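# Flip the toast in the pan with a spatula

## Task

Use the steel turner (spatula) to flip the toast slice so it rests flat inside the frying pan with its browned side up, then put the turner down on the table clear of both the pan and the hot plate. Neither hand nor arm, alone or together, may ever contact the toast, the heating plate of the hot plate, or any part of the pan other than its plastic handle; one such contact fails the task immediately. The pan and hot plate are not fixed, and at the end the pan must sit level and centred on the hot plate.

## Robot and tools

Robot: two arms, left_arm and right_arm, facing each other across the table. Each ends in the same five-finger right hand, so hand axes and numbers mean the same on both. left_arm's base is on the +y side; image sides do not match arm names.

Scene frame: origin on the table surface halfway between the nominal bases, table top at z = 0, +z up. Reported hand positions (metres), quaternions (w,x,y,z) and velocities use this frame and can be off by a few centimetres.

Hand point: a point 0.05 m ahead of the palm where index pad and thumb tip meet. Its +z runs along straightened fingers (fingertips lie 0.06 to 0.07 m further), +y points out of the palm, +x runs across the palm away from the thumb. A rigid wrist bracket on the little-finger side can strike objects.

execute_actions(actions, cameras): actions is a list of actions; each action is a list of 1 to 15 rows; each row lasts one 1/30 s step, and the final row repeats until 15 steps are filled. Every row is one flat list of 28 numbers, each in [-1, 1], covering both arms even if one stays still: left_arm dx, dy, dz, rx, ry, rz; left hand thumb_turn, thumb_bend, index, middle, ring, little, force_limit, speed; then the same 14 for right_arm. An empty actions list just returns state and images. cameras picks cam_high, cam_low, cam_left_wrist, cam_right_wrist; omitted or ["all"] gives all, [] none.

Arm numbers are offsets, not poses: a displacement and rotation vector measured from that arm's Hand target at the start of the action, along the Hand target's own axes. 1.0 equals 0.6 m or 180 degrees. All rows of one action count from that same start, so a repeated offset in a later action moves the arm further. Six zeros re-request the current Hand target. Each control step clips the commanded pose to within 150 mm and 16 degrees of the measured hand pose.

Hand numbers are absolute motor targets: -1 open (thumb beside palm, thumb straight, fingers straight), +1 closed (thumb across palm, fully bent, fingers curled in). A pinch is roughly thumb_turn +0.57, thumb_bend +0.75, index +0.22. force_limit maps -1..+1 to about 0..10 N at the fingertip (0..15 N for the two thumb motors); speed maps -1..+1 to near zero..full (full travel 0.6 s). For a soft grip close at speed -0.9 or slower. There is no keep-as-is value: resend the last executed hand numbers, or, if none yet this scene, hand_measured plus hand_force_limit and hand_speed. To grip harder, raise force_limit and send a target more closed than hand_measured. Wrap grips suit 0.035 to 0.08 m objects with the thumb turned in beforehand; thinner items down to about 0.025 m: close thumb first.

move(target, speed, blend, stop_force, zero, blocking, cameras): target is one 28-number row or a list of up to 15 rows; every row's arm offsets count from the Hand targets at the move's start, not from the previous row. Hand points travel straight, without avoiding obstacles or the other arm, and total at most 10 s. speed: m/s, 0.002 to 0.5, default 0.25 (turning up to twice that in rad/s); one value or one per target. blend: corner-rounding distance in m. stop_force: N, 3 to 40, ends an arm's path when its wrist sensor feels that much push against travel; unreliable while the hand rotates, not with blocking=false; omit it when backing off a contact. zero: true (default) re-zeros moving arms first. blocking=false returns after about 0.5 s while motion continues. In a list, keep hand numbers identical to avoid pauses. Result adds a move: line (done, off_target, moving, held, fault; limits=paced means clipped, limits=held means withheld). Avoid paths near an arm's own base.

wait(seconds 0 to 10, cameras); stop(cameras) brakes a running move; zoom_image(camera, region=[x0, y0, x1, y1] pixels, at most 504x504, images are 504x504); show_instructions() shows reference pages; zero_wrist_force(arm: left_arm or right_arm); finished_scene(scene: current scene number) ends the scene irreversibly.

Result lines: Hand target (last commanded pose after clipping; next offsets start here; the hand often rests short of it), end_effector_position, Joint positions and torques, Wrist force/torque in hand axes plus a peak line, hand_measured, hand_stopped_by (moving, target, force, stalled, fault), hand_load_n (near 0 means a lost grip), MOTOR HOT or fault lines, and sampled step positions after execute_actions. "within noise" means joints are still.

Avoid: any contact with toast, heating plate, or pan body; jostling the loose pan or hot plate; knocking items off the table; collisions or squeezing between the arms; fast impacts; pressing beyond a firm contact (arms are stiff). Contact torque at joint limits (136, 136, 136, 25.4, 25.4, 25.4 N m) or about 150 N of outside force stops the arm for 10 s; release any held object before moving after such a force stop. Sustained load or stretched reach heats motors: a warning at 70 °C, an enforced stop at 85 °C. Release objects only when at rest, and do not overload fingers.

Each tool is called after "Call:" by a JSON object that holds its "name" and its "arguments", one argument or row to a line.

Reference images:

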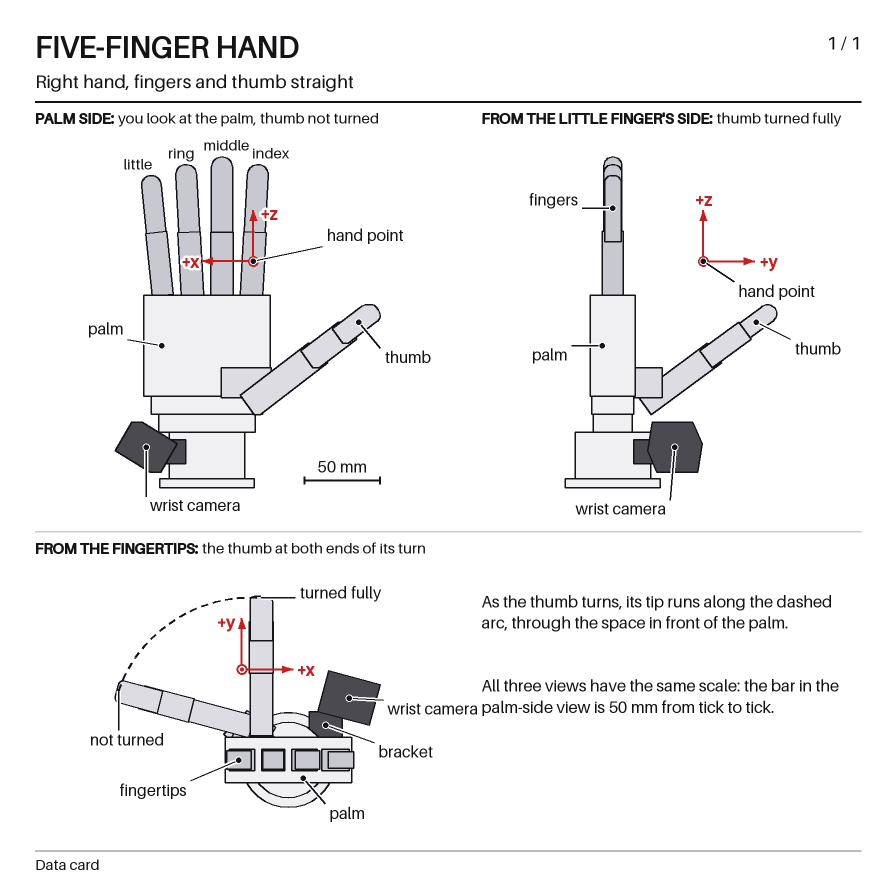

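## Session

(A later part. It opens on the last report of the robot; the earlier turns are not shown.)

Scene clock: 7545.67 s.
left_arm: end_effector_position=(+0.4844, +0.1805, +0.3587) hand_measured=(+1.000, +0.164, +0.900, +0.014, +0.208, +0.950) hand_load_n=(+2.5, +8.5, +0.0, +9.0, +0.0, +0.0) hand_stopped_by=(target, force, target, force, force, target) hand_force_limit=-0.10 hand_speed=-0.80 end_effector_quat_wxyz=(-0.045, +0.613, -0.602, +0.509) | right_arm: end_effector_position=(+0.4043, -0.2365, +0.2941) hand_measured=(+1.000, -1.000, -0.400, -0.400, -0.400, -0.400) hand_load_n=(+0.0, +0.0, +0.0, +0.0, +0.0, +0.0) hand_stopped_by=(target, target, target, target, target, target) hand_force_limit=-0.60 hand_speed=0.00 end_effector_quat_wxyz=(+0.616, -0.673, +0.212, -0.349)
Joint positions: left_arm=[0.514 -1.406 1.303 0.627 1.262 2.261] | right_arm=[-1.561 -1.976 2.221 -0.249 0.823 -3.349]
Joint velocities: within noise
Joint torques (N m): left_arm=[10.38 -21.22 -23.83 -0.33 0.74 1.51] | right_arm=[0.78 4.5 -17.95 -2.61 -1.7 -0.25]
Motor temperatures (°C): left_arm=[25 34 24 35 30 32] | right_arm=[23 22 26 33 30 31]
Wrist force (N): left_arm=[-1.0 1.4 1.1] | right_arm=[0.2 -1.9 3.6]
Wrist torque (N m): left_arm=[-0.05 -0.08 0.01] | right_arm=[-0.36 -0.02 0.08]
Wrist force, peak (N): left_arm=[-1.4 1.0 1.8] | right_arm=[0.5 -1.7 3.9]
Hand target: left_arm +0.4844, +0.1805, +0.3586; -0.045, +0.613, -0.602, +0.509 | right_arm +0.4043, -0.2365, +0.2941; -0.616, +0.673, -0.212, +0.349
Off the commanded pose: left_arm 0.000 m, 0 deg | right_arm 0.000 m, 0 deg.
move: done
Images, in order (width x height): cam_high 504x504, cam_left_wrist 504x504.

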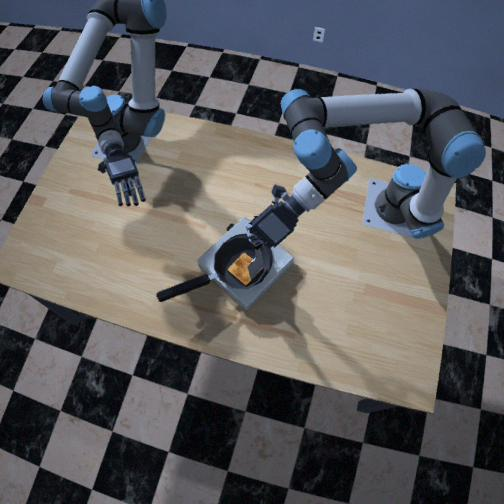

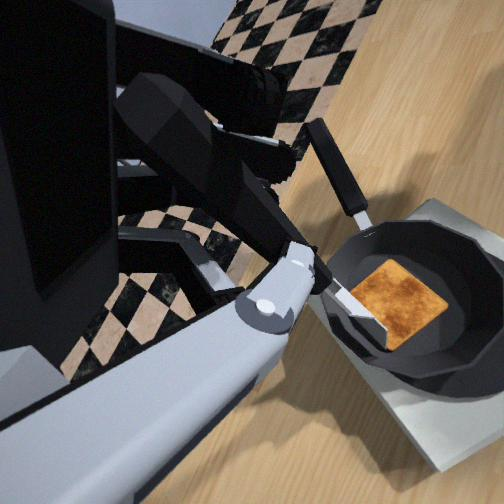

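Call:
{"name": "move", "arguments": {
  "target": [
    [-0.0068,-0.0042,-0.0022,0,0,0,1,0.97,0.9,0.6,0.95,0.95,-0.1,-0.8,0,0,0,0,0,0,1,-1,-0.4,-0.4,-0.4,-0.4,-0.6,0],
    [-0.0268,0.0192,0.0145,0,0,0,1,0.97,0.9,0.6,0.95,0.95,-0.1,-0.8,0,0,0,0,0,0,1,-1,-0.4,-0.4,-0.4,-0.4,-0.6,0]
  ],
  "speed": 0.02,
  "stop_force": 3,
  "cameras": ["cam_low","cam_left_wrist"]
}}

Call:
{"name": "wait", "arguments": {
  "seconds": 0.1
}}

Call:
{"name": "zoom_image", "arguments": {
  "camera": "cam_high",
  "region": [215, 235, 275, 295]
}}

Call:
{"name": "zoom_image", "arguments": {
  "camera": "cam_left_wrist",
  "region": [304, 200, 504, 400]
}}

Scene clock: 7560.07 s.
left_arm: end_effector_position=(+0.4862, +0.1851, +0.3376) hand_measured=(+1.000, +0.164, +0.900, +0.014, +0.208, +0.950) hand_load_n=(+2.5, +8.5, -0.5, +9.0, +0.0, +0.0) hand_stopped_by=(target, force, target, force, force, target) hand_force_limit=-0.10 hand_speed=-0.80 end_effector_quat_wxyz=(-0.045, +0.613, -0.602, +0.509) | right_arm: end_effector_position=(+0.4043, -0.2365, +0.2941) hand_measured=(+1.000, -1.000, -0.400, -0.400, -0.400, -0.400) hand_load_n=(+0.0, +0.0, +0.0, +0.0, +0.0, +0.0) hand_stopped_by=(target, target, target, target, target, target) hand_force_limit=-0.60 hand_speed=0.00 end_effector_quat_wxyz=(+0.616, -0.673, +0.212, -0.349)
Joint positions: left_arm=[0.523 -1.414 1.366 0.571 1.271 2.266] | right_arm=[-1.561 -1.976 2.221 -0.249 0.823 -3.349]
Joint velocities: within noise
Joint torques (N m): left_arm=[-13.27 -34.23 -29.91 1.27 -1.57 -0.68] | right_arm=[0.48 4.41 -17.84 -2.5 -1.71 -0.42]
Motor temperatures (°C): left_arm=[25 34 24 35 30 32] | right_arm=[23 22 26 33 30 31]
Wrist force (N): left_arm=[-0.8 0.8 1.1] | right_arm=[0.6 -1.8 3.6]
Wrist torque (N m): left_arm=[-0.14 -0.11 0.02] | right_arm=[-0.34 -0.08 0.10]
Wrist force, peak (N): left_arm=[-1.6 1.4 1.4] | right_arm=[0.4 -1.9 3.9]
Hand target: left_arm +0.4862, +0.1851, +0.3376; -0.045, +0.613, -0.602, +0.509 | right_arm +0.4043, -0.2365, +0.2941; -0.616, +0.673, -0.212, +0.349
Off the commanded pose: left_arm 0.000 m, 0 deg | right_arm 0.000 m, 0 deg.
move: done
Images, in order (width x height): cam_low 504x504, cam_left_wrist 504x504.

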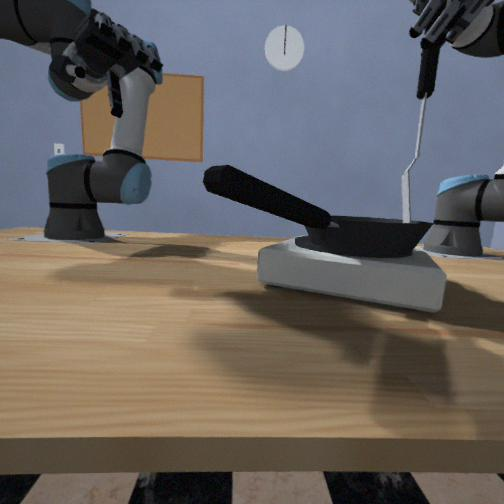

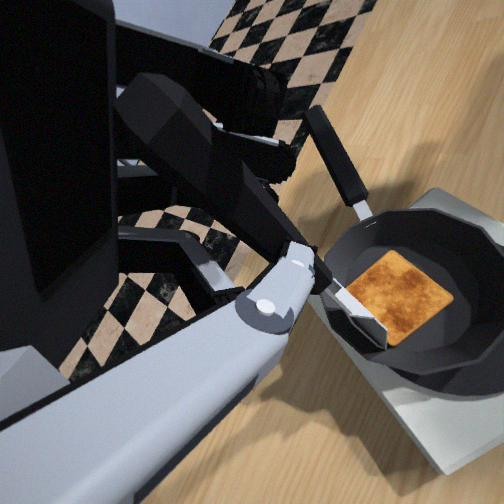

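Scene clock: 7560.17 s.
left_arm: end_effector_position=(+0.4862, +0.1851, +0.3376) hand_measured=(+1.000, +0.164, +0.900, +0.014, +0.208, +0.950) hand_load_n=(+2.0, +8.5, +0.0, +9.0, +0.0, +0.0) hand_stopped_by=(target, force, target, force, force, target) hand_force_limit=-0.10 hand_speed=-0.80 end_effector_quat_wxyz=(-0.045, +0.613, -0.602, +0.509) | right_arm: end_effector_position=(+0.4043, -0.2365, +0.2941) hand_measured=(+1.000, -1.000, -0.400, -0.400, -0.400, -0.400) hand_load_n=(+0.0, +0.0, +0.0, +0.0, +0.0, +0.0) hand_stopped_by=(target, target, target, target, target, target) hand_force_limit=-0.60 hand_speed=0.00 end_effector_quat_wxyz=(+0.616, -0.673, +0.212, -0.349)
Joint positions: left_arm=[0.523 -1.414 1.366 0.571 1.271 2.266] | right_arm=[-1.561 -1.976 2.221 -0.249 0.823 -3.349]
Joint velocities: within noise
Joint torques (N m): left_arm=[-13.96 -32.53 -29.55 1.28 -1.83 -0.54] | right_arm=[0.4 4.26 -18.29 -2.49 -1.63 -0.23]
Motor temperatures (°C): left_arm=[25 34 24 35 30 32] | right_arm=[23 22 26 33 30 31]
Wrist force (N): left_arm=[-0.8 0.9 1.5] | right_arm=[0.5 -1.5 3.8]
Wrist torque (N m): left_arm=[-0.15 -0.12 0.02] | right_arm=[-0.31 -0.07 0.10]
Wrist force, peak (N): left_arm=[-1.2 0.9 1.3] | right_arm=[0.5 -1.5 3.8]
Hand target: left_arm +0.4862, +0.1851, +0.3376; -0.045, +0.613, -0.602, +0.509 | right_arm +0.4043, -0.2365, +0.2941; -0.616, +0.673, -0.212, +0.349
Off the commanded pose: left_arm 0.000 m, 0 deg | right_arm 0.000 m, 0 deg.
wait: 0.10 s; no rest

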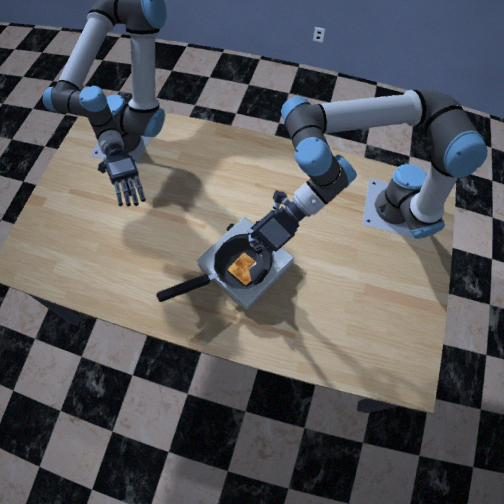

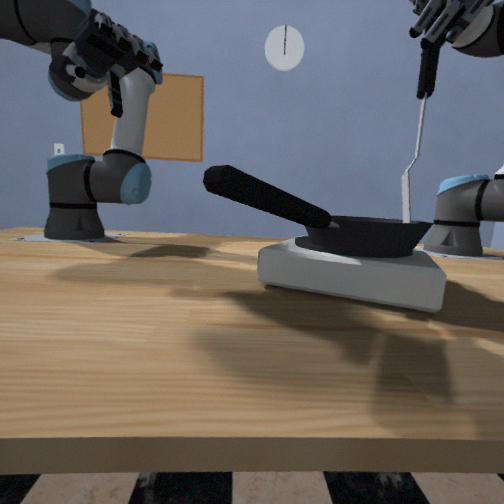

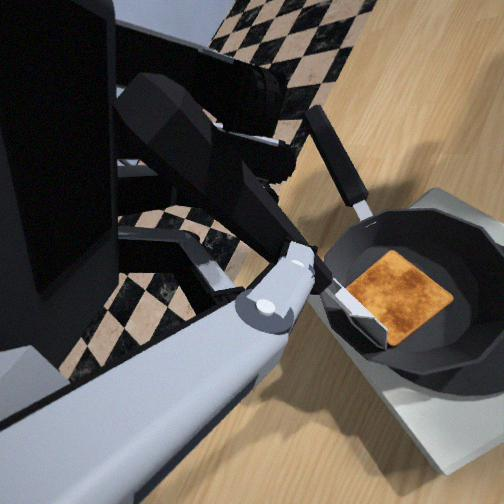

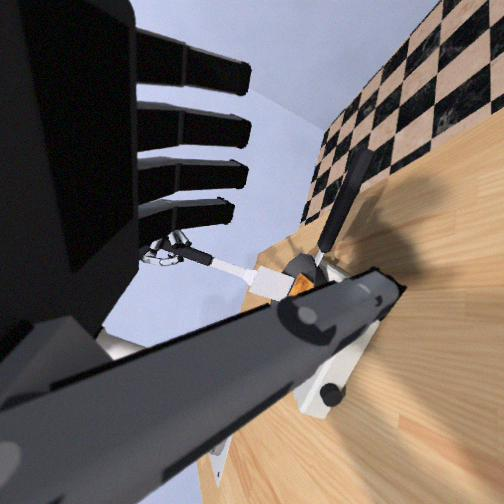

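Scaled by 8.400.

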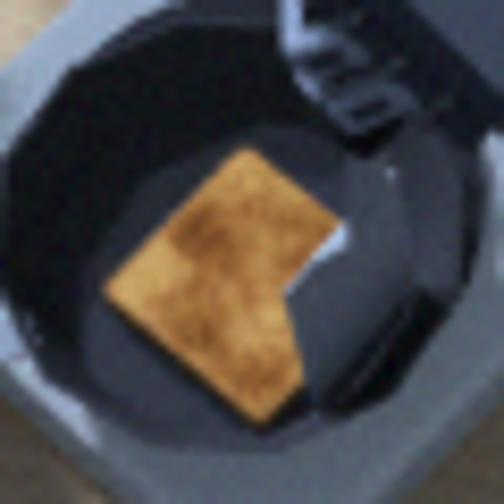

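Scaled by 2.520.

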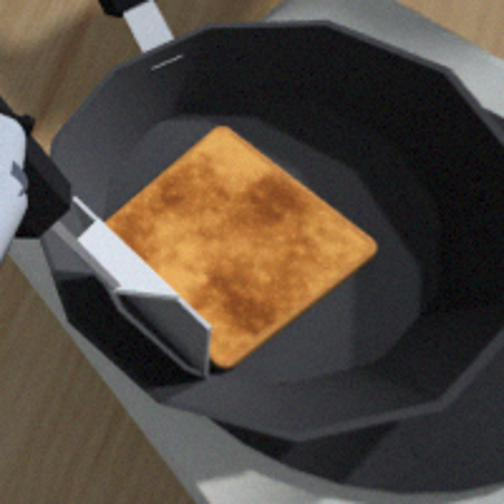

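Call:
{"name": "move", "arguments": {
  "target": [0.0265,0.0213,0.0018,0,0,0,1,0.97,0.9,0.6,0.95,0.95,-0.1,-0.8,0,0,0,0,0,0,1,-1,-0.4,-0.4,-0.4,-0.4,-0.6,0],
  "speed": 0.02,
  "stop_force": 4,
  "cameras": ["cam_high","cam_left_wrist"]
}}

Call:
{"name": "zoom_image", "arguments": {
  "camera": "cam_high",
  "region": [215, 235, 275, 295]
}}

Call:
{"name": "zoom_image", "arguments": {
  "camera": "cam_left_wrist",
  "region": [304, 200, 504, 400]
}}

Scene clock: 7572.40 s.
left_arm: end_effector_position=(+0.4742, +0.1686, +0.3376) hand_measured=(+1.000, +0.164, +0.900, +0.014, +0.208, +0.950) hand_load_n=(+2.5, +8.5, +0.0, +9.0, +0.0, +0.5) hand_stopped_by=(target, force, target, force, force, target) hand_force_limit=-0.10 hand_speed=-0.80 end_effector_quat_wxyz=(-0.045, +0.613, -0.602, +0.509) | right_arm: end_effector_position=(+0.4043, -0.2365, +0.2941) hand_measured=(+1.000, -1.000, -0.400, -0.400, -0.400, -0.400) hand_load_n=(+0.0, +0.5, +0.0, +0.0, -0.5, +0.0) hand_stopped_by=(target, target, target, target, target, target) hand_force_limit=-0.60 hand_speed=0.00 end_effector_quat_wxyz=(+0.616, -0.673, +0.212, -0.349)
Joint positions: left_arm=[0.478 -1.407 1.359 0.579 1.231 2.242] | right_arm=[-1.561 -1.976 2.221 -0.249 0.823 -3.349]
Joint velocities: within noise
Joint torques (N m): left_arm=[12.66 -36.3 -16.76 -1.3 1.37 1.62] | right_arm=[0.39 4.56 -17.7 -2.46 -1.65 -0.25]
Motor temperatures (°C): left_arm=[25 33 24 35 30 32] | right_arm=[23 22 26 33 30 31]
Wrist force (N): left_arm=[-1.0 0.8 1.3] | right_arm=[0.5 -1.6 3.5]
Wrist torque (N m): left_arm=[-0.13 -0.08 0.00] | right_arm=[-0.30 -0.06 0.10]
Wrist force, peak (N): left_arm=[-1.3 1.2 1.5] | right_arm=[0.5 -1.9 4.0]
Hand target: left_arm +0.4742, +0.1686, +0.3376; -0.045, +0.613, -0.602, +0.509 | right_arm +0.4043, -0.2365, +0.2941; -0.616, +0.673, -0.212, +0.349
Off the commanded pose: left_arm 0.000 m, 0 deg | right_arm 0.000 m, 0 deg.
move: done
Images, in order (width x height): cam_high 504x504, cam_left_wrist 504x504.

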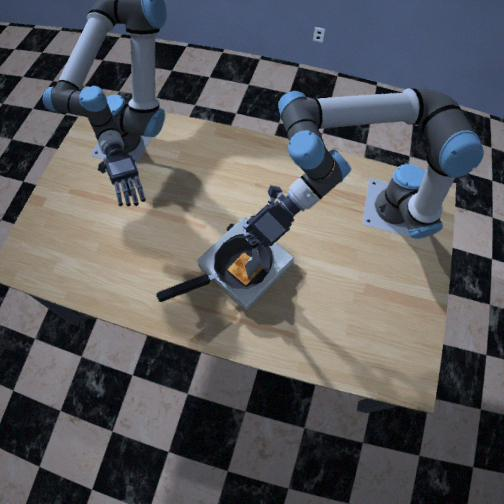

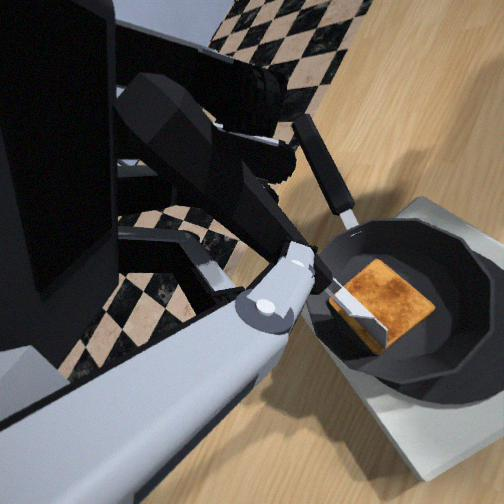

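Scaled by 8.400.

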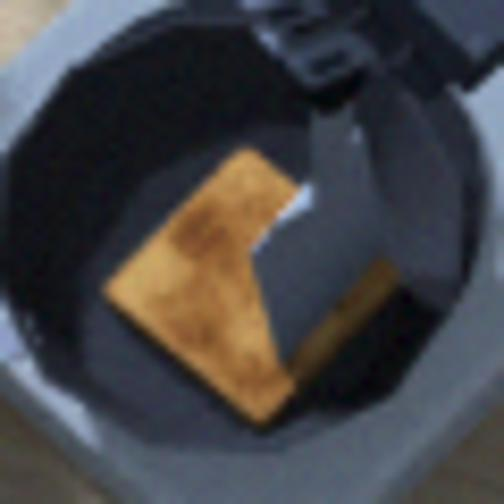

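Scaled by 2.520.

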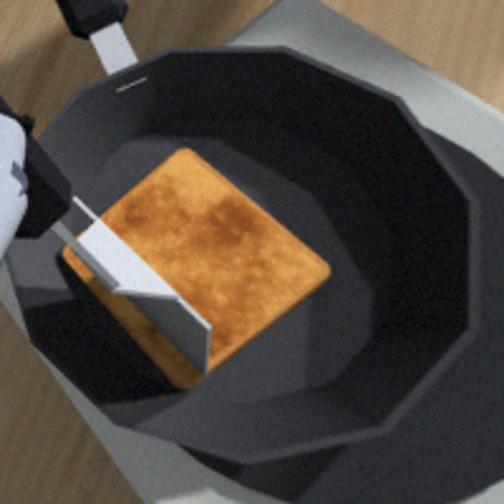

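Call:
{"name": "move", "arguments": {
  "target": [
    [-0.0265,-0.0213,-0.0018,0,0,0,1,0.97,0.9,0.6,0.95,0.95,-0.1,-0.8,0,0,0,0,0,0,1,-1,-0.4,-0.4,-0.4,-0.4,-0.6,0],
    [-0.0398,-0.0057,0.0093,0,0,0,1,0.97,0.9,0.6,0.95,0.95,-0.1,-0.8,0,0,0,0,0,0,1,-1,-0.4,-0.4,-0.4,-0.4,-0.6,0]
  ],
  "speed": 0.02,
  "stop_force": 3,
  "cameras": ["cam_high","cam_left_wrist"]
}}

Call:
{"name": "zoom_image", "arguments": {
  "camera": "cam_high",
  "region": [215, 235, 275, 295]
}}

Call:
{"name": "zoom_image", "arguments": {
  "camera": "cam_left_wrist",
  "region": [304, 200, 504, 400]
}}

Scene clock: 7584.70 s.
left_arm: end_effector_position=(+0.4862, +0.1851, +0.3254) hand_measured=(+1.000, +0.164, +0.900, +0.014, +0.208, +0.950) hand_load_n=(+2.5, +9.5, +0.0, +8.5, +0.0, +0.0) hand_stopped_by=(target, force, target, force, force, target) hand_force_limit=-0.10 hand_speed=-0.80 end_effector_quat_wxyz=(-0.045, +0.613, -0.602, +0.509) | right_arm: end_effector_position=(+0.4043, -0.2365, +0.2941) hand_measured=(+1.000, -1.000, -0.400, -0.400, -0.400, -0.400) hand_load_n=(+0.0, +0.0, +0.0, +0.0, +0.0, +0.0) hand_stopped_by=(target, target, target, target, target, target) hand_force_limit=-0.60 hand_speed=0.00 end_effector_quat_wxyz=(+0.616, -0.673, +0.212, -0.349)
Joint positions: left_arm=[0.523 -1.415 1.399 0.54 1.271 2.266] | right_arm=[-1.561 -1.976 2.221 -0.249 0.823 -3.349]
Joint velocities: within noise
Joint torques (N m): left_arm=[-8.83 -18.93 -16.45 -1.83 0.92 1.11] | right_arm=[0.01 4.34 -18.2 -2.52 -1.62 -0.24]
Motor temperatures (°C): left_arm=[25 33 24 35 30 32] | right_arm=[23 22 26 33 30 31]
Wrist force (N): left_arm=[-0.3 0.4 0.9] | right_arm=[0.4 -1.7 3.7]
Wrist torque (N m): left_arm=[-0.12 -0.01 -0.08] | right_arm=[-0.33 -0.05 0.09]
Wrist force, peak (N): left_arm=[6.1 -7.4 -3.3] | right_arm=[0.3 -1.8 4.1]
Hand target: left_arm +0.4862, +0.1851, +0.3254; -0.045, +0.613, -0.602, +0.509 (not the last commanded pose) | right_arm +0.4043, -0.2365, +0.2941; -0.616, +0.673, -0.212, +0.349
Off the commanded pose: left_arm 0.002 m, 0 deg | right_arm 0.000 m, 0 deg.
move: contact (left_arm); path passed 1 of 2 targets
Images, in order (width x height): cam_high 504x504, cam_left_wrist 504x504.

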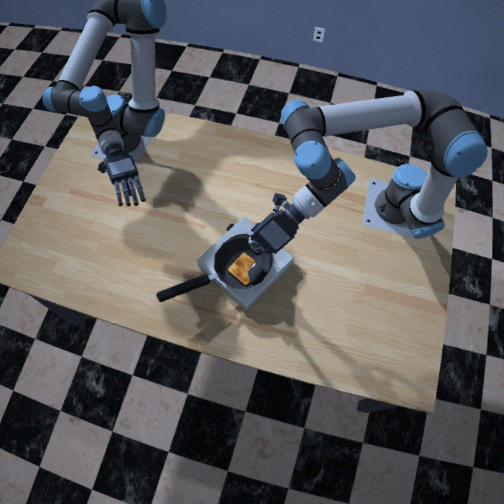

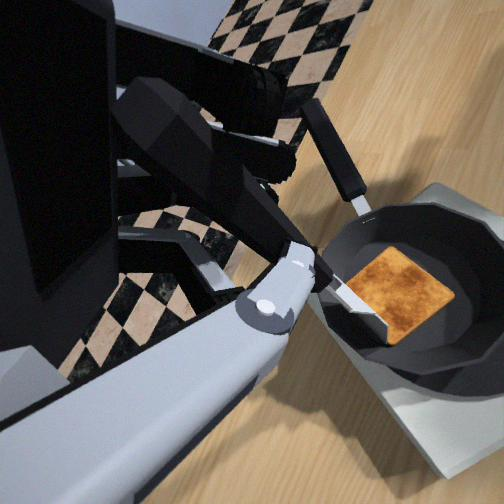

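Scaled by 8.400.

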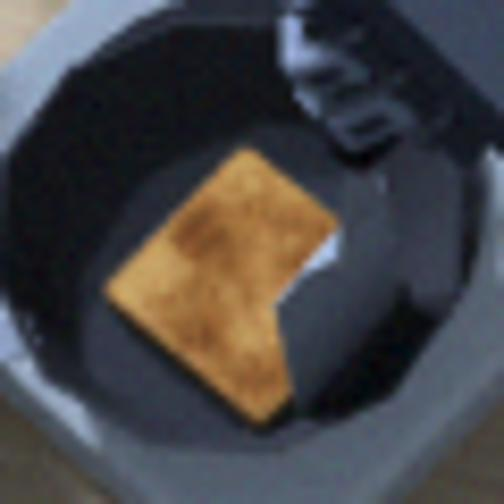

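Scaled by 2.520.

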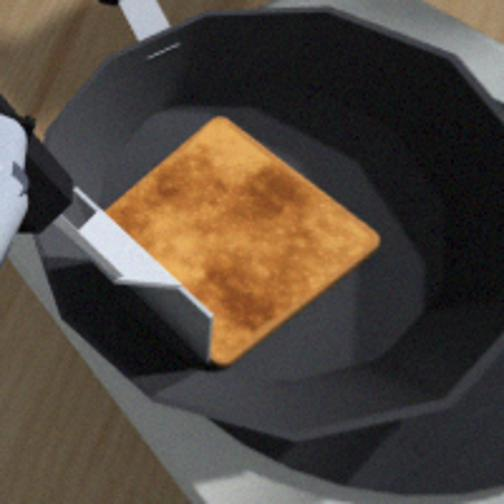

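Call:
{"name": "move", "arguments": {
  "target": [
    [0.0029,-0.0033,-0.0024,0,0,0,1,0.97,0.9,0.6,0.95,0.95,-0.1,-0.8,0,0,0,0,0,0,1,-1,-0.4,-0.4,-0.4,-0.4,-0.6,0],
    [0.0294,0.018,-0.0006,0,0,0,1,0.97,0.9,0.6,0.95,0.95,-0.1,-0.8,0,0,0,0,0,0,1,-1,-0.4,-0.4,-0.4,-0.4,-0.6,0]
  ],
  "speed": 0.02,
  "stop_force": 5,
  "cameras": ["cam_high","cam_left_wrist"]
}}

Call:
{"name": "zoom_image", "arguments": {
  "camera": "cam_high",
  "region": [215, 235, 275, 295]
}}

Call:
{"name": "zoom_image", "arguments": {
  "camera": "cam_left_wrist",
  "region": [304, 200, 504, 400]
}}

Scene clock: 7600.57 s.
left_arm: end_effector_position=(+0.4742, +0.1686, +0.3284) hand_measured=(+1.000, +0.164, +0.900, +0.014, +0.208, +0.950) hand_load_n=(+2.0, +8.5, +0.0, +9.0, +0.0, +0.0) hand_stopped_by=(target, force, target, force, force, target) hand_force_limit=-0.10 hand_speed=-0.80 end_effector_quat_wxyz=(-0.045, +0.613, -0.602, +0.509) | right_arm: end_effector_position=(+0.4043, -0.2365, +0.2941) hand_measured=(+1.000, -1.000, -0.400, -0.400, -0.400, -0.400) hand_load_n=(+0.0, +0.0, +0.0, +0.0, +0.0, +0.0) hand_stopped_by=(target, target, target, target, target, target) hand_force_limit=-0.60 hand_speed=0.00 end_effector_quat_wxyz=(+0.616, -0.673, +0.212, -0.349)
Joint positions: left_arm=[0.478 -1.408 1.383 0.555 1.231 2.242] | right_arm=[-1.561 -1.976 2.221 -0.249 0.823 -3.349]
Joint velocities: within noise
Joint torques (N m): left_arm=[14.12 -36.35 -16.27 -1.64 1.52 1.75] | right_arm=[0.07 4.3 -18.19 -2.45 -1.62 -0.27]
Motor temperatures (°C): left_arm=[25 33 24 35 30 32] | right_arm=[23 22 26 33 30 31]
Wrist force (N): left_arm=[-1.3 0.8 1.2] | right_arm=[0.5 -1.7 3.7]
Wrist torque (N m): left_arm=[-0.14 -0.04 -0.02] | right_arm=[-0.34 -0.07 0.10]
Wrist force, peak (N): left_arm=[-1.7 1.3 1.3] | right_arm=[0.4 -1.6 4.0]
Hand target: left_arm +0.4742, +0.1686, +0.3284; -0.045, +0.613, -0.602, +0.509 | right_arm +0.4043, -0.2365, +0.2941; -0.616, +0.673, -0.212, +0.349
Off the commanded pose: left_arm 0.000 m, 0 deg | right_arm 0.000 m, 0 deg.
move: done
Images, in order (width x height): cam_high 504x504, cam_left_wrist 504x504.

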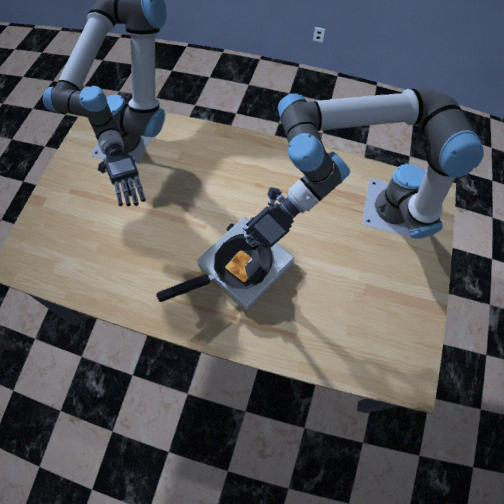

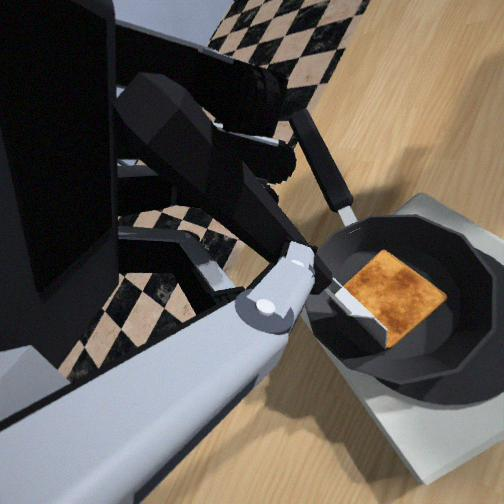

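Scaled by 8.400.

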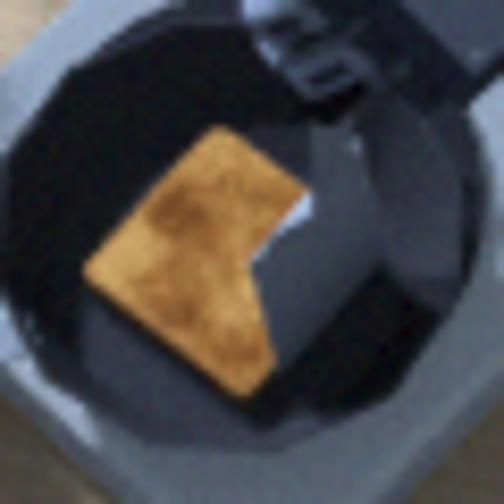

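Scaled by 2.520.

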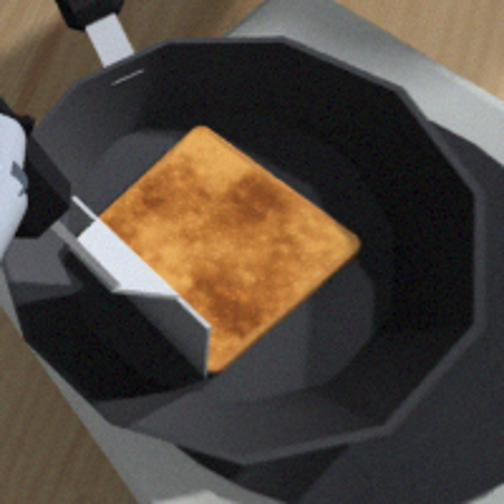

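Call:
{"name": "move", "arguments": {
  "target": [
    [-0.0109,-0.0068,-0.0035,0,0,0,1,0.97,0.9,0.6,0.95,0.95,-0.1,-0.8,0,0,0,0,0,0,1,-1,-0.4,-0.4,-0.4,-0.4,-0.6,0],
    [0.07,-0.1017,-0.071,0,0,0,1,0.97,0.9,0.6,0.95,0.95,-0.1,-0.8,0,0,0,0,0,0,1,-1,-0.4,-0.4,-0.4,-0.4,-0.6,0]
  ],
  "speed": 0.08,
  "cameras": ["cam_high","cam_left_wrist"]
}}

Call:
{"name": "zoom_image", "arguments": {
  "camera": "cam_high",
  "region": [205, 225, 285, 305]
}}

Call:
{"name": "move", "arguments": {
  "target": [0.068,0.0502,0.0109,-0.2156,0.253,0.18,1,0.97,0.9,0.6,0.95,0.95,-0.1,-0.8,0,0,0,0,0,0,1,-1,-0.4,-0.4,-0.4,-0.4,-0.6,0],
  "speed": 0.15
}}

Call:
{"name": "zoom_image", "arguments": {
  "camera": "cam_high",
  "region": [195, 215, 295, 315]
}}

Call:
{"name": "zoom_image", "arguments": {
  "camera": "cam_left_wrist",
  "region": [304, 200, 504, 400]
}}

Scene clock: 7638.40 s.
left_arm: end_effector_position=(+0.4772, +0.1759, +0.4134) hand_measured=(+1.000, +0.164, +0.900, +0.014, +0.208, +0.950) hand_load_n=(+2.0, +8.5, +0.0, +9.0, +0.0, +0.0) hand_stopped_by=(target, force, target, force, force, target) hand_force_limit=-0.10 hand_speed=-0.80 end_effector_quat_wxyz=(-0.045, +0.613, -0.602, +0.509) | right_arm: end_effector_position=(+0.4043, -0.2365, +0.2941) hand_measured=(+1.000, -1.000, -0.400, -0.400, -0.400, -0.400) hand_load_n=(+0.0, +0.0, +0.0, +0.0, +0.0, +0.0) hand_stopped_by=(target, target, target, target, target, target) hand_force_limit=-0.60 hand_speed=0.00 end_effector_quat_wxyz=(+0.616, -0.673, +0.212, -0.349)
Joint positions: left_arm=[0.493 -1.387 1.139 0.776 1.245 2.25] | right_arm=[-1.561 -1.976 2.221 -0.249 0.823 -3.349]
Joint velocities: within noise
Joint torques (N m): left_arm=[11.07 -37.39 -29.96 0.15 1.7 0.33] | right_arm=[0.06 4.39 -18.37 -2.48 -1.6 -0.25]
Motor temperatures (°C): left_arm=[25 33 24 35 30 32] | right_arm=[23 22 26 33 30 31]
Wrist force (N): left_arm=[-0.9 0.8 0.9] | right_arm=[0.3 -1.5 3.6]
Wrist torque (N m): left_arm=[-0.13 -0.10 -0.01] | right_arm=[-0.30 -0.03 0.10]
Wrist force, peak (N): left_arm=[-1.6 1.6 1.9] | right_arm=[0.7 -1.7 4.0]
Hand target: left_arm +0.4773, +0.1760, +0.4135; -0.045, +0.613, -0.602, +0.509 | right_arm +0.4043, -0.2365, +0.2941; -0.616, +0.673, -0.212, +0.349
Off the commanded pose: left_arm 0.000 m, 0 deg | right_arm 0.000 m, 0 deg.
move: done
Images, in order (width x height): cam_high 504x504, cam_left_wrist 504x504.

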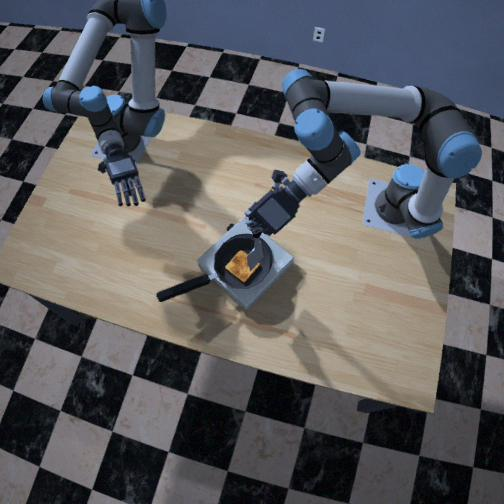

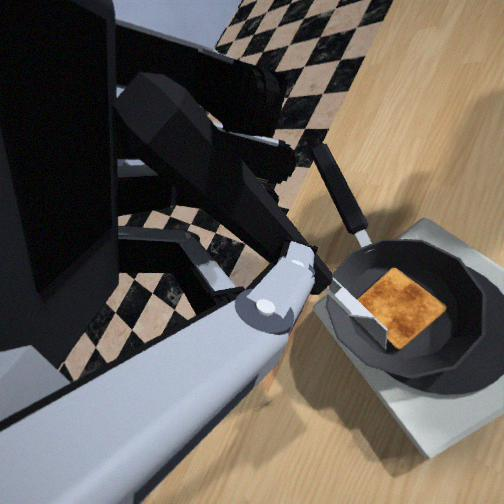

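Scaled by 6.300.

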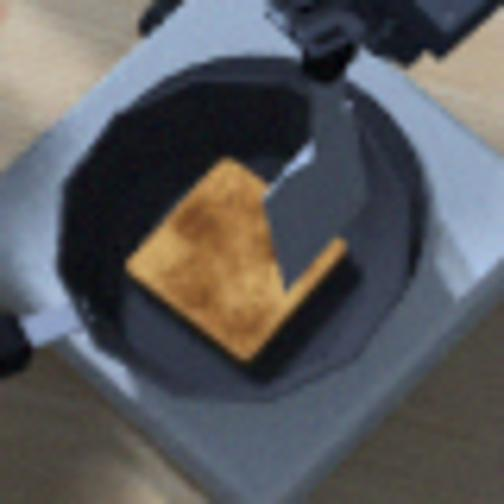

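Scene clock: 7642.87 s.
left_arm: end_effector_position=(+0.4510, +0.1323, +0.4135) hand_measured=(+1.000, +0.164, +0.900, +0.014, +0.208, +0.950) hand_load_n=(+2.0, +8.0, +0.0, +9.5, +0.0, +0.0) hand_stopped_by=(target, force, target, force, force, target) hand_force_limit=-0.10 hand_speed=-0.80 end_effector_quat_wxyz=(+0.248, +0.171, -0.842, +0.448) | right_arm: end_effector_position=(+0.4043, -0.2365, +0.2941) hand_measured=(+1.000, -1.000, -0.400, -0.400, -0.400, -0.400) hand_load_n=(+0.0, +0.0, +0.0, +0.0, +0.0, +0.0) hand_stopped_by=(target, target, target, target, target, target) hand_force_limit=-0.60 hand_speed=0.00 end_effector_quat_wxyz=(+0.616, -0.673, +0.212, -0.349)
Joint positions: left_arm=[0.79 -0.829 0.358 1.355 2.479 3.201] | right_arm=[-1.561 -1.976 2.221 -0.249 0.823 -3.349]
Joint velocities: within noise
Joint torques (N m): left_arm=[-9.21 -50.61 -23.44 1.58 1.84 1.34] | right_arm=[0.48 4.01 -18.53 -2.45 -1.63 -0.28]
Motor temperatures (°C): left_arm=[25 33 24 35 30 32] | right_arm=[23 22 26 33 30 31]
Wrist force (N): left_arm=[-1.0 0.8 1.1] | right_arm=[0.7 -1.8 3.6]
Wrist torque (N m): left_arm=[-0.16 -0.08 0.00] | right_arm=[-0.35 -0.10 0.11]
Wrist force, peak (N): left_arm=[-1.3 0.9 1.5] | right_arm=[0.6 -1.7 3.9]
Hand target: left_arm +0.4509, +0.1322, +0.4135; -0.248, -0.171, +0.842, -0.448 | right_arm +0.4043, -0.2365, +0.2941; -0.616, +0.673, -0.212, +0.349
Off the commanded pose: left_arm 0.000 m, 0 deg | right_arm 0.000 m, 0 deg.
move: done

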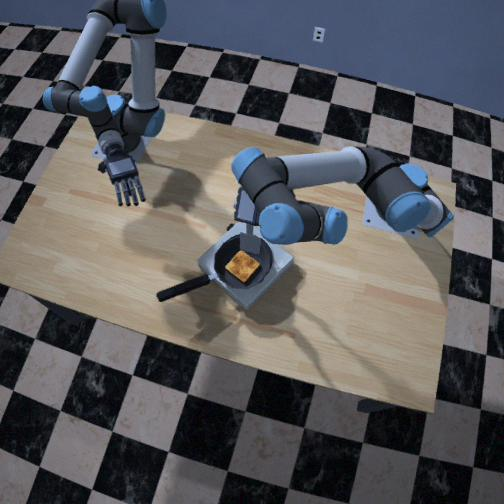

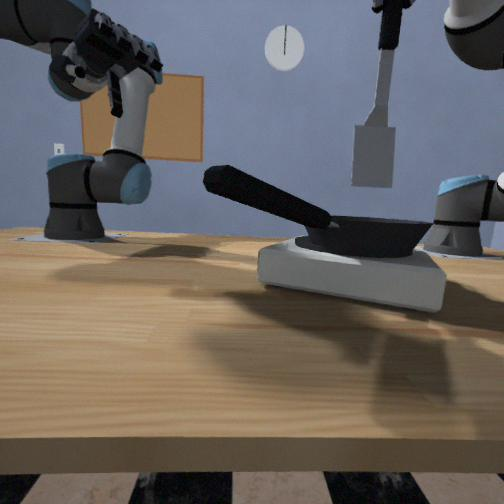

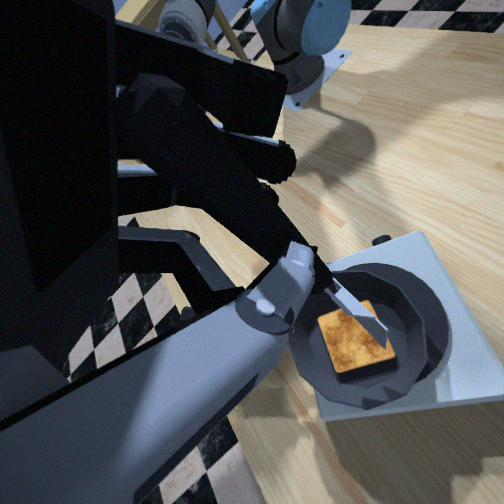

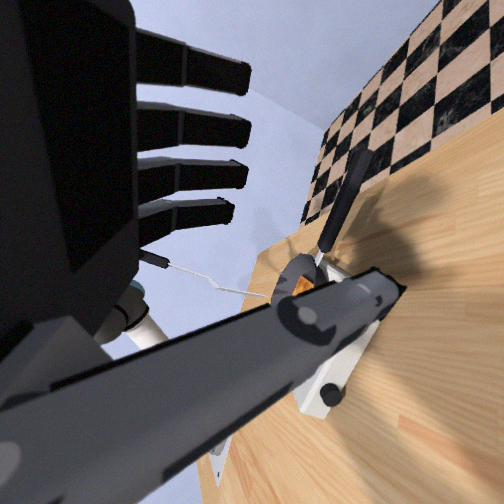

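Scaled by 5.040.

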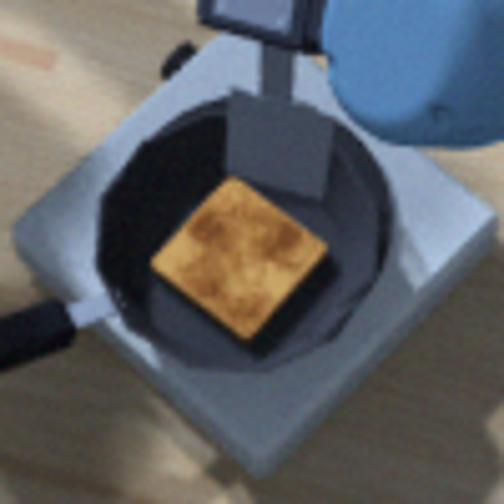

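Scaled by 2.520.

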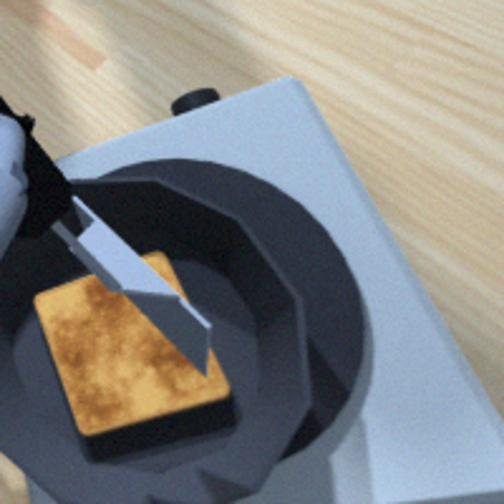

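Call:
{"name": "move", "arguments": {
  "target": [
    [0.0556,0.008,0.0554,0,0,0,1,0.97,0.9,0.6,0.95,0.95,-0.1,-0.8,0,0,0,0,0,0,1,-1,-0.4,-0.4,-0.4,-0.4,-0.6,0],
    [0.0014,0.0716,0.1007,0,0,0,1,0.97,0.9,0.6,0.95,0.95,-0.1,-0.8,0,0,0,0,0,0,1,-1,-0.4,-0.4,-0.4,-0.4,-0.6,0]
  ],
  "speed": 0.05,
  "stop_force": 4
}}

Call:
{"name": "zoom_image", "arguments": {
  "camera": "cam_high",
  "region": [195, 215, 295, 315]
}}

Call:
{"name": "zoom_image", "arguments": {
  "camera": "cam_left_wrist",
  "region": [304, 200, 504, 400]
}}

Call:
{"name": "zoom_image", "arguments": {
  "camera": "cam_low",
  "region": [200, 120, 460, 320]
}}

Scene clock: 7663.30 s.
left_arm: end_effector_position=(+0.4123, +0.1047, +0.3565) hand_measured=(+1.000, +0.164, +0.900, +0.014, +0.208, +0.950) hand_load_n=(+2.0, +8.5, +0.0, +9.0, +0.0, +0.0) hand_stopped_by=(target, force, target, force, force, target) hand_force_limit=-0.10 hand_speed=-0.80 end_effector_quat_wxyz=(+0.248, +0.171, -0.842, +0.448) | right_arm: end_effector_position=(+0.4043, -0.2365, +0.2941) hand_measured=(+1.000, -1.000, -0.400, -0.400, -0.400, -0.400) hand_load_n=(+0.0, +0.0, +0.0, +0.0, -0.5, +0.0) hand_stopped_by=(target, target, target, target, target, target) hand_force_limit=-0.60 hand_speed=0.00 end_effector_quat_wxyz=(+0.616, -0.673, +0.212, -0.349)
Joint positions: left_arm=[0.705 -0.999 0.787 1.019 2.422 3.101] | right_arm=[-1.561 -1.976 2.221 -0.249 0.823 -3.349]
Joint velocities: within noise
Joint torques (N m): left_arm=[-11.61 -33.76 -14.49 -0.39 -0.83 1.57] | right_arm=[0.14 4.35 -18.51 -2.39 -1.65 -0.31]
Motor temperatures (°C): left_arm=[25 33 24 35 30 32] | right_arm=[23 22 26 33 30 31]
Wrist force (N): left_arm=[-1.0 1.0 1.1] | right_arm=[0.5 -1.9 3.7]
Wrist torque (N m): left_arm=[-0.11 -0.08 -0.01] | right_arm=[-0.36 -0.07 0.10]
Wrist force, peak (N): left_arm=[-1.7 1.6 1.6] | right_arm=[0.7 -1.8 3.9]
Hand target: left_arm +0.4122, +0.1047, +0.3565; -0.248, -0.171, +0.842, -0.448 | right_arm +0.4043, -0.2365, +0.2941; -0.616, +0.673, -0.212, +0.349
Off the commanded pose: left_arm 0.000 m, 0 deg | right_arm 0.000 m, 0 deg.
move: done

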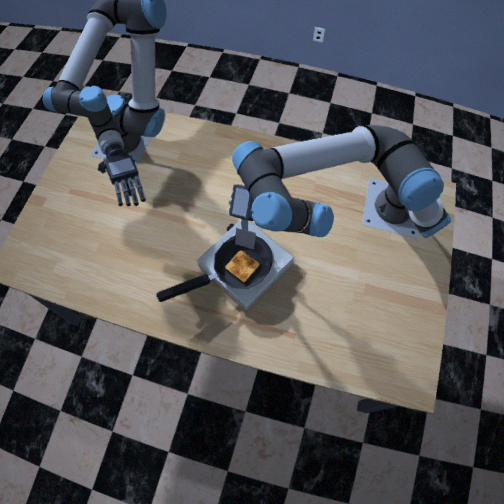

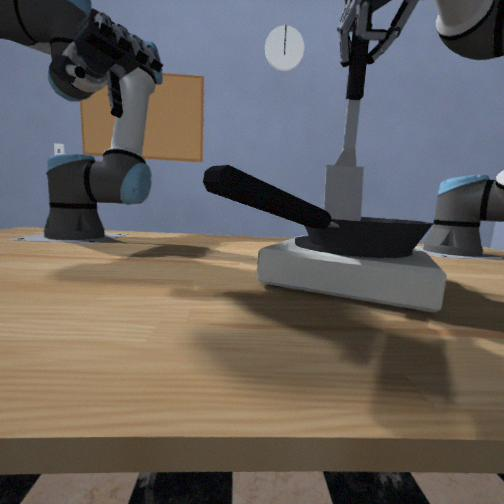

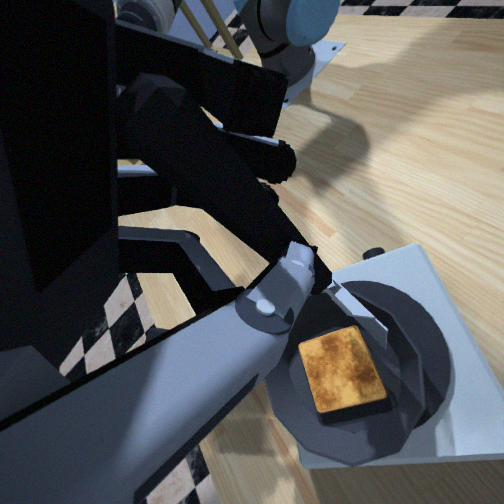

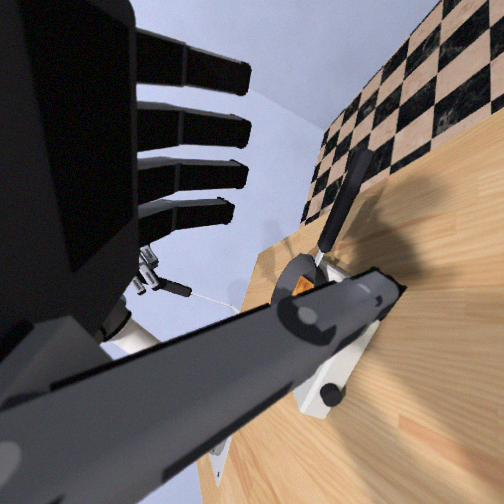

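Scaled by 5.040.

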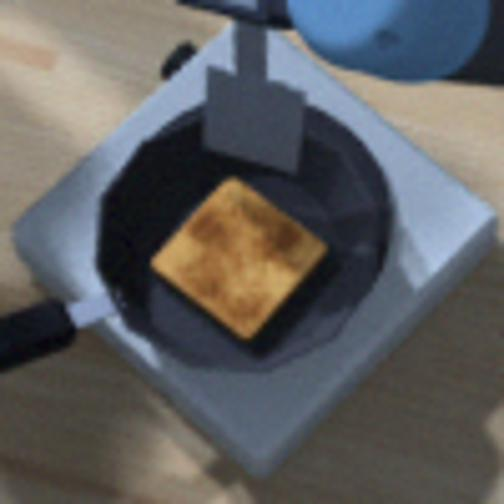

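Scaled by 2.520.

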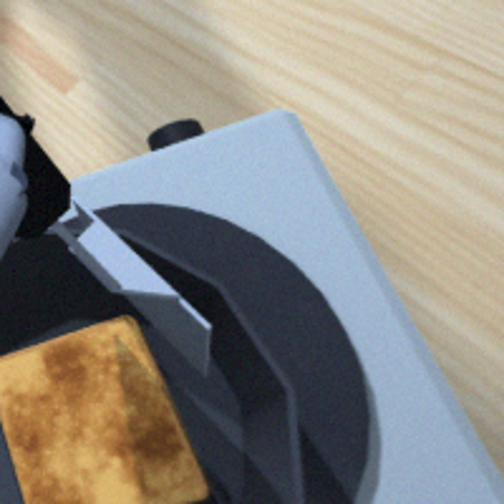

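Scaled by 1.938.

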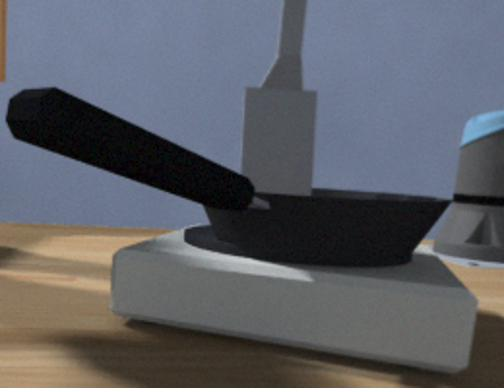

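Call:
{"name": "move", "arguments": {
  "target": [0.0421,0.0365,0.0202,0,0,0,1,0.97,0.9,0.6,0.95,0.95,-0.1,-0.8,0,0,0,0,0,0,1,-1,-0.4,-0.4,-0.4,-0.4,-0.6,0],
  "speed": 0.025,
  "stop_force": 8,
  "cameras": ["cam_high","cam_low","cam_left_wrist"]
}}

Call:
{"name": "zoom_image", "arguments": {
  "camera": "cam_high",
  "region": [195, 215, 295, 315]
}}

Call:
{"name": "zoom_image", "arguments": {
  "camera": "cam_left_wrist",
  "region": [304, 200, 504, 400]
}}

Scene clock: 7681.67 s.
left_arm: end_effector_position=(+0.3772, +0.1047, +0.3506) hand_measured=(+1.000, +0.166, +0.900, +0.014, +0.208, +0.950) hand_load_n=(+4.0, +5.0, +0.0, +3.0, +0.0, +2.0) hand_stopped_by=(target, force, target, force, force, target) hand_force_limit=-0.10 hand_speed=-0.80 end_effector_quat_wxyz=(+0.248, +0.171, -0.842, +0.448) | right_arm: end_effector_position=(+0.4043, -0.2365, +0.2941) hand_measured=(+1.000, -1.000, -0.400, -0.400, -0.400, -0.400) hand_load_n=(+0.0, +0.0, +0.0, +0.0, -0.5, +0.0) hand_stopped_by=(target, target, target, target, target, target) hand_force_limit=-0.60 hand_speed=0.00 end_effector_quat_wxyz=(+0.616, -0.673, +0.212, -0.349)
Joint positions: left_arm=[0.654 -1.098 0.949 0.917 2.386 3.047] | right_arm=[-1.561 -1.976 2.221 -0.249 0.823 -3.349]
Joint velocities: within noise
Joint torques (N m): left_arm=[13.34 -28.74 -28.59 2.56 2.98 1.59] | right_arm=[0.25 4.33 -18.3 -2.55 -1.56 -0.2]
Motor temperatures (°C): left_arm=[25 33 24 35 30 32] | right_arm=[23 22 26 33 30 31]
Wrist force (N): left_arm=[-1.3 0.6 0.4] | right_arm=[0.5 -1.6 3.7]
Wrist torque (N m): left_arm=[-0.21 -0.19 0.05] | right_arm=[-0.32 -0.07 0.11]
Wrist force, peak (N): left_arm=[-1.5 1.0 1.3] | right_arm=[0.5 -1.6 4.0]
Hand target: left_arm +0.3772, +0.1047, +0.3506; -0.248, -0.171, +0.842, -0.448 | right_arm +0.4043, -0.2365, +0.2941; -0.616, +0.673, -0.212, +0.349
Off the commanded pose: left_arm 0.000 m, 0 deg | right_arm 0.000 m, 0 deg.
move: done
Images, in order (width x height): cam_high 504x504, cam_low 504x504, cam_left_wrist 504x504.

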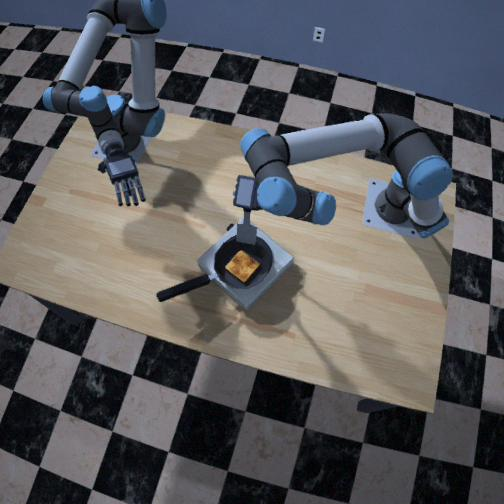

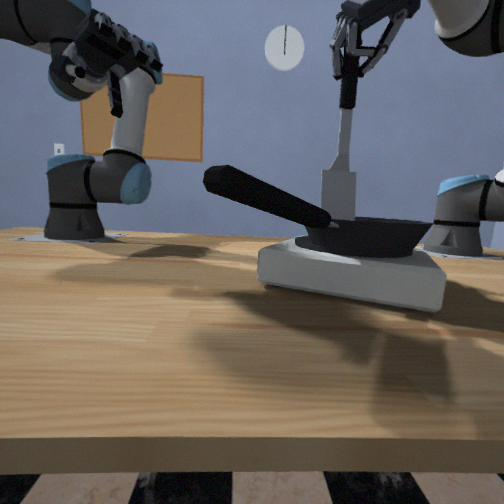

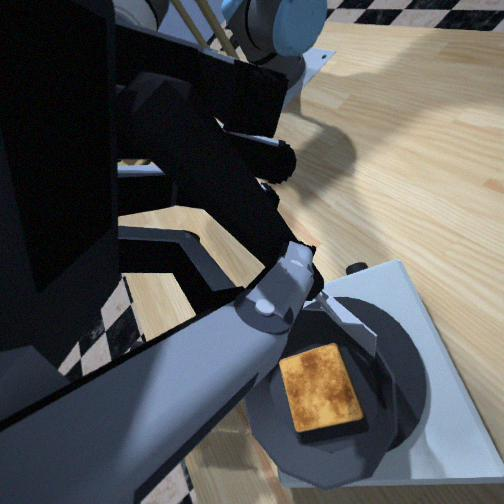

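Scaled by 5.040.

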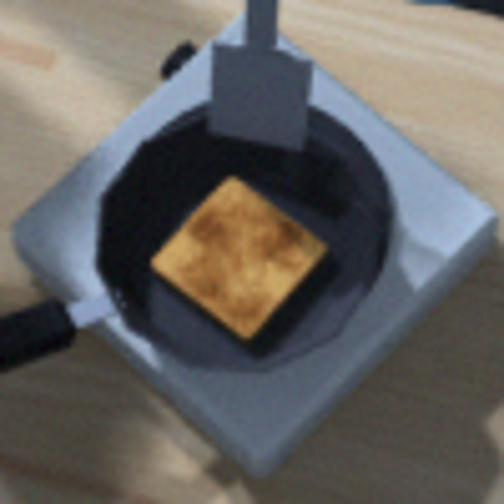

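Scaled by 2.520.

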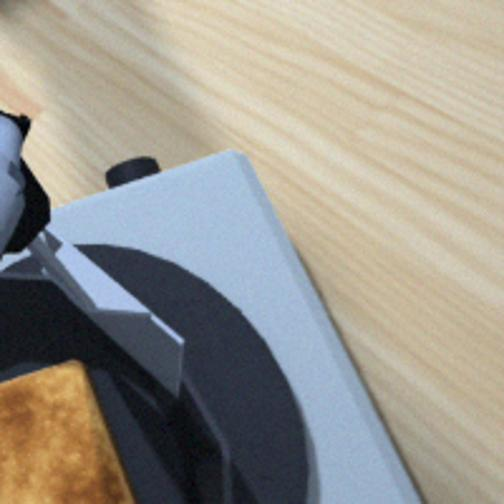

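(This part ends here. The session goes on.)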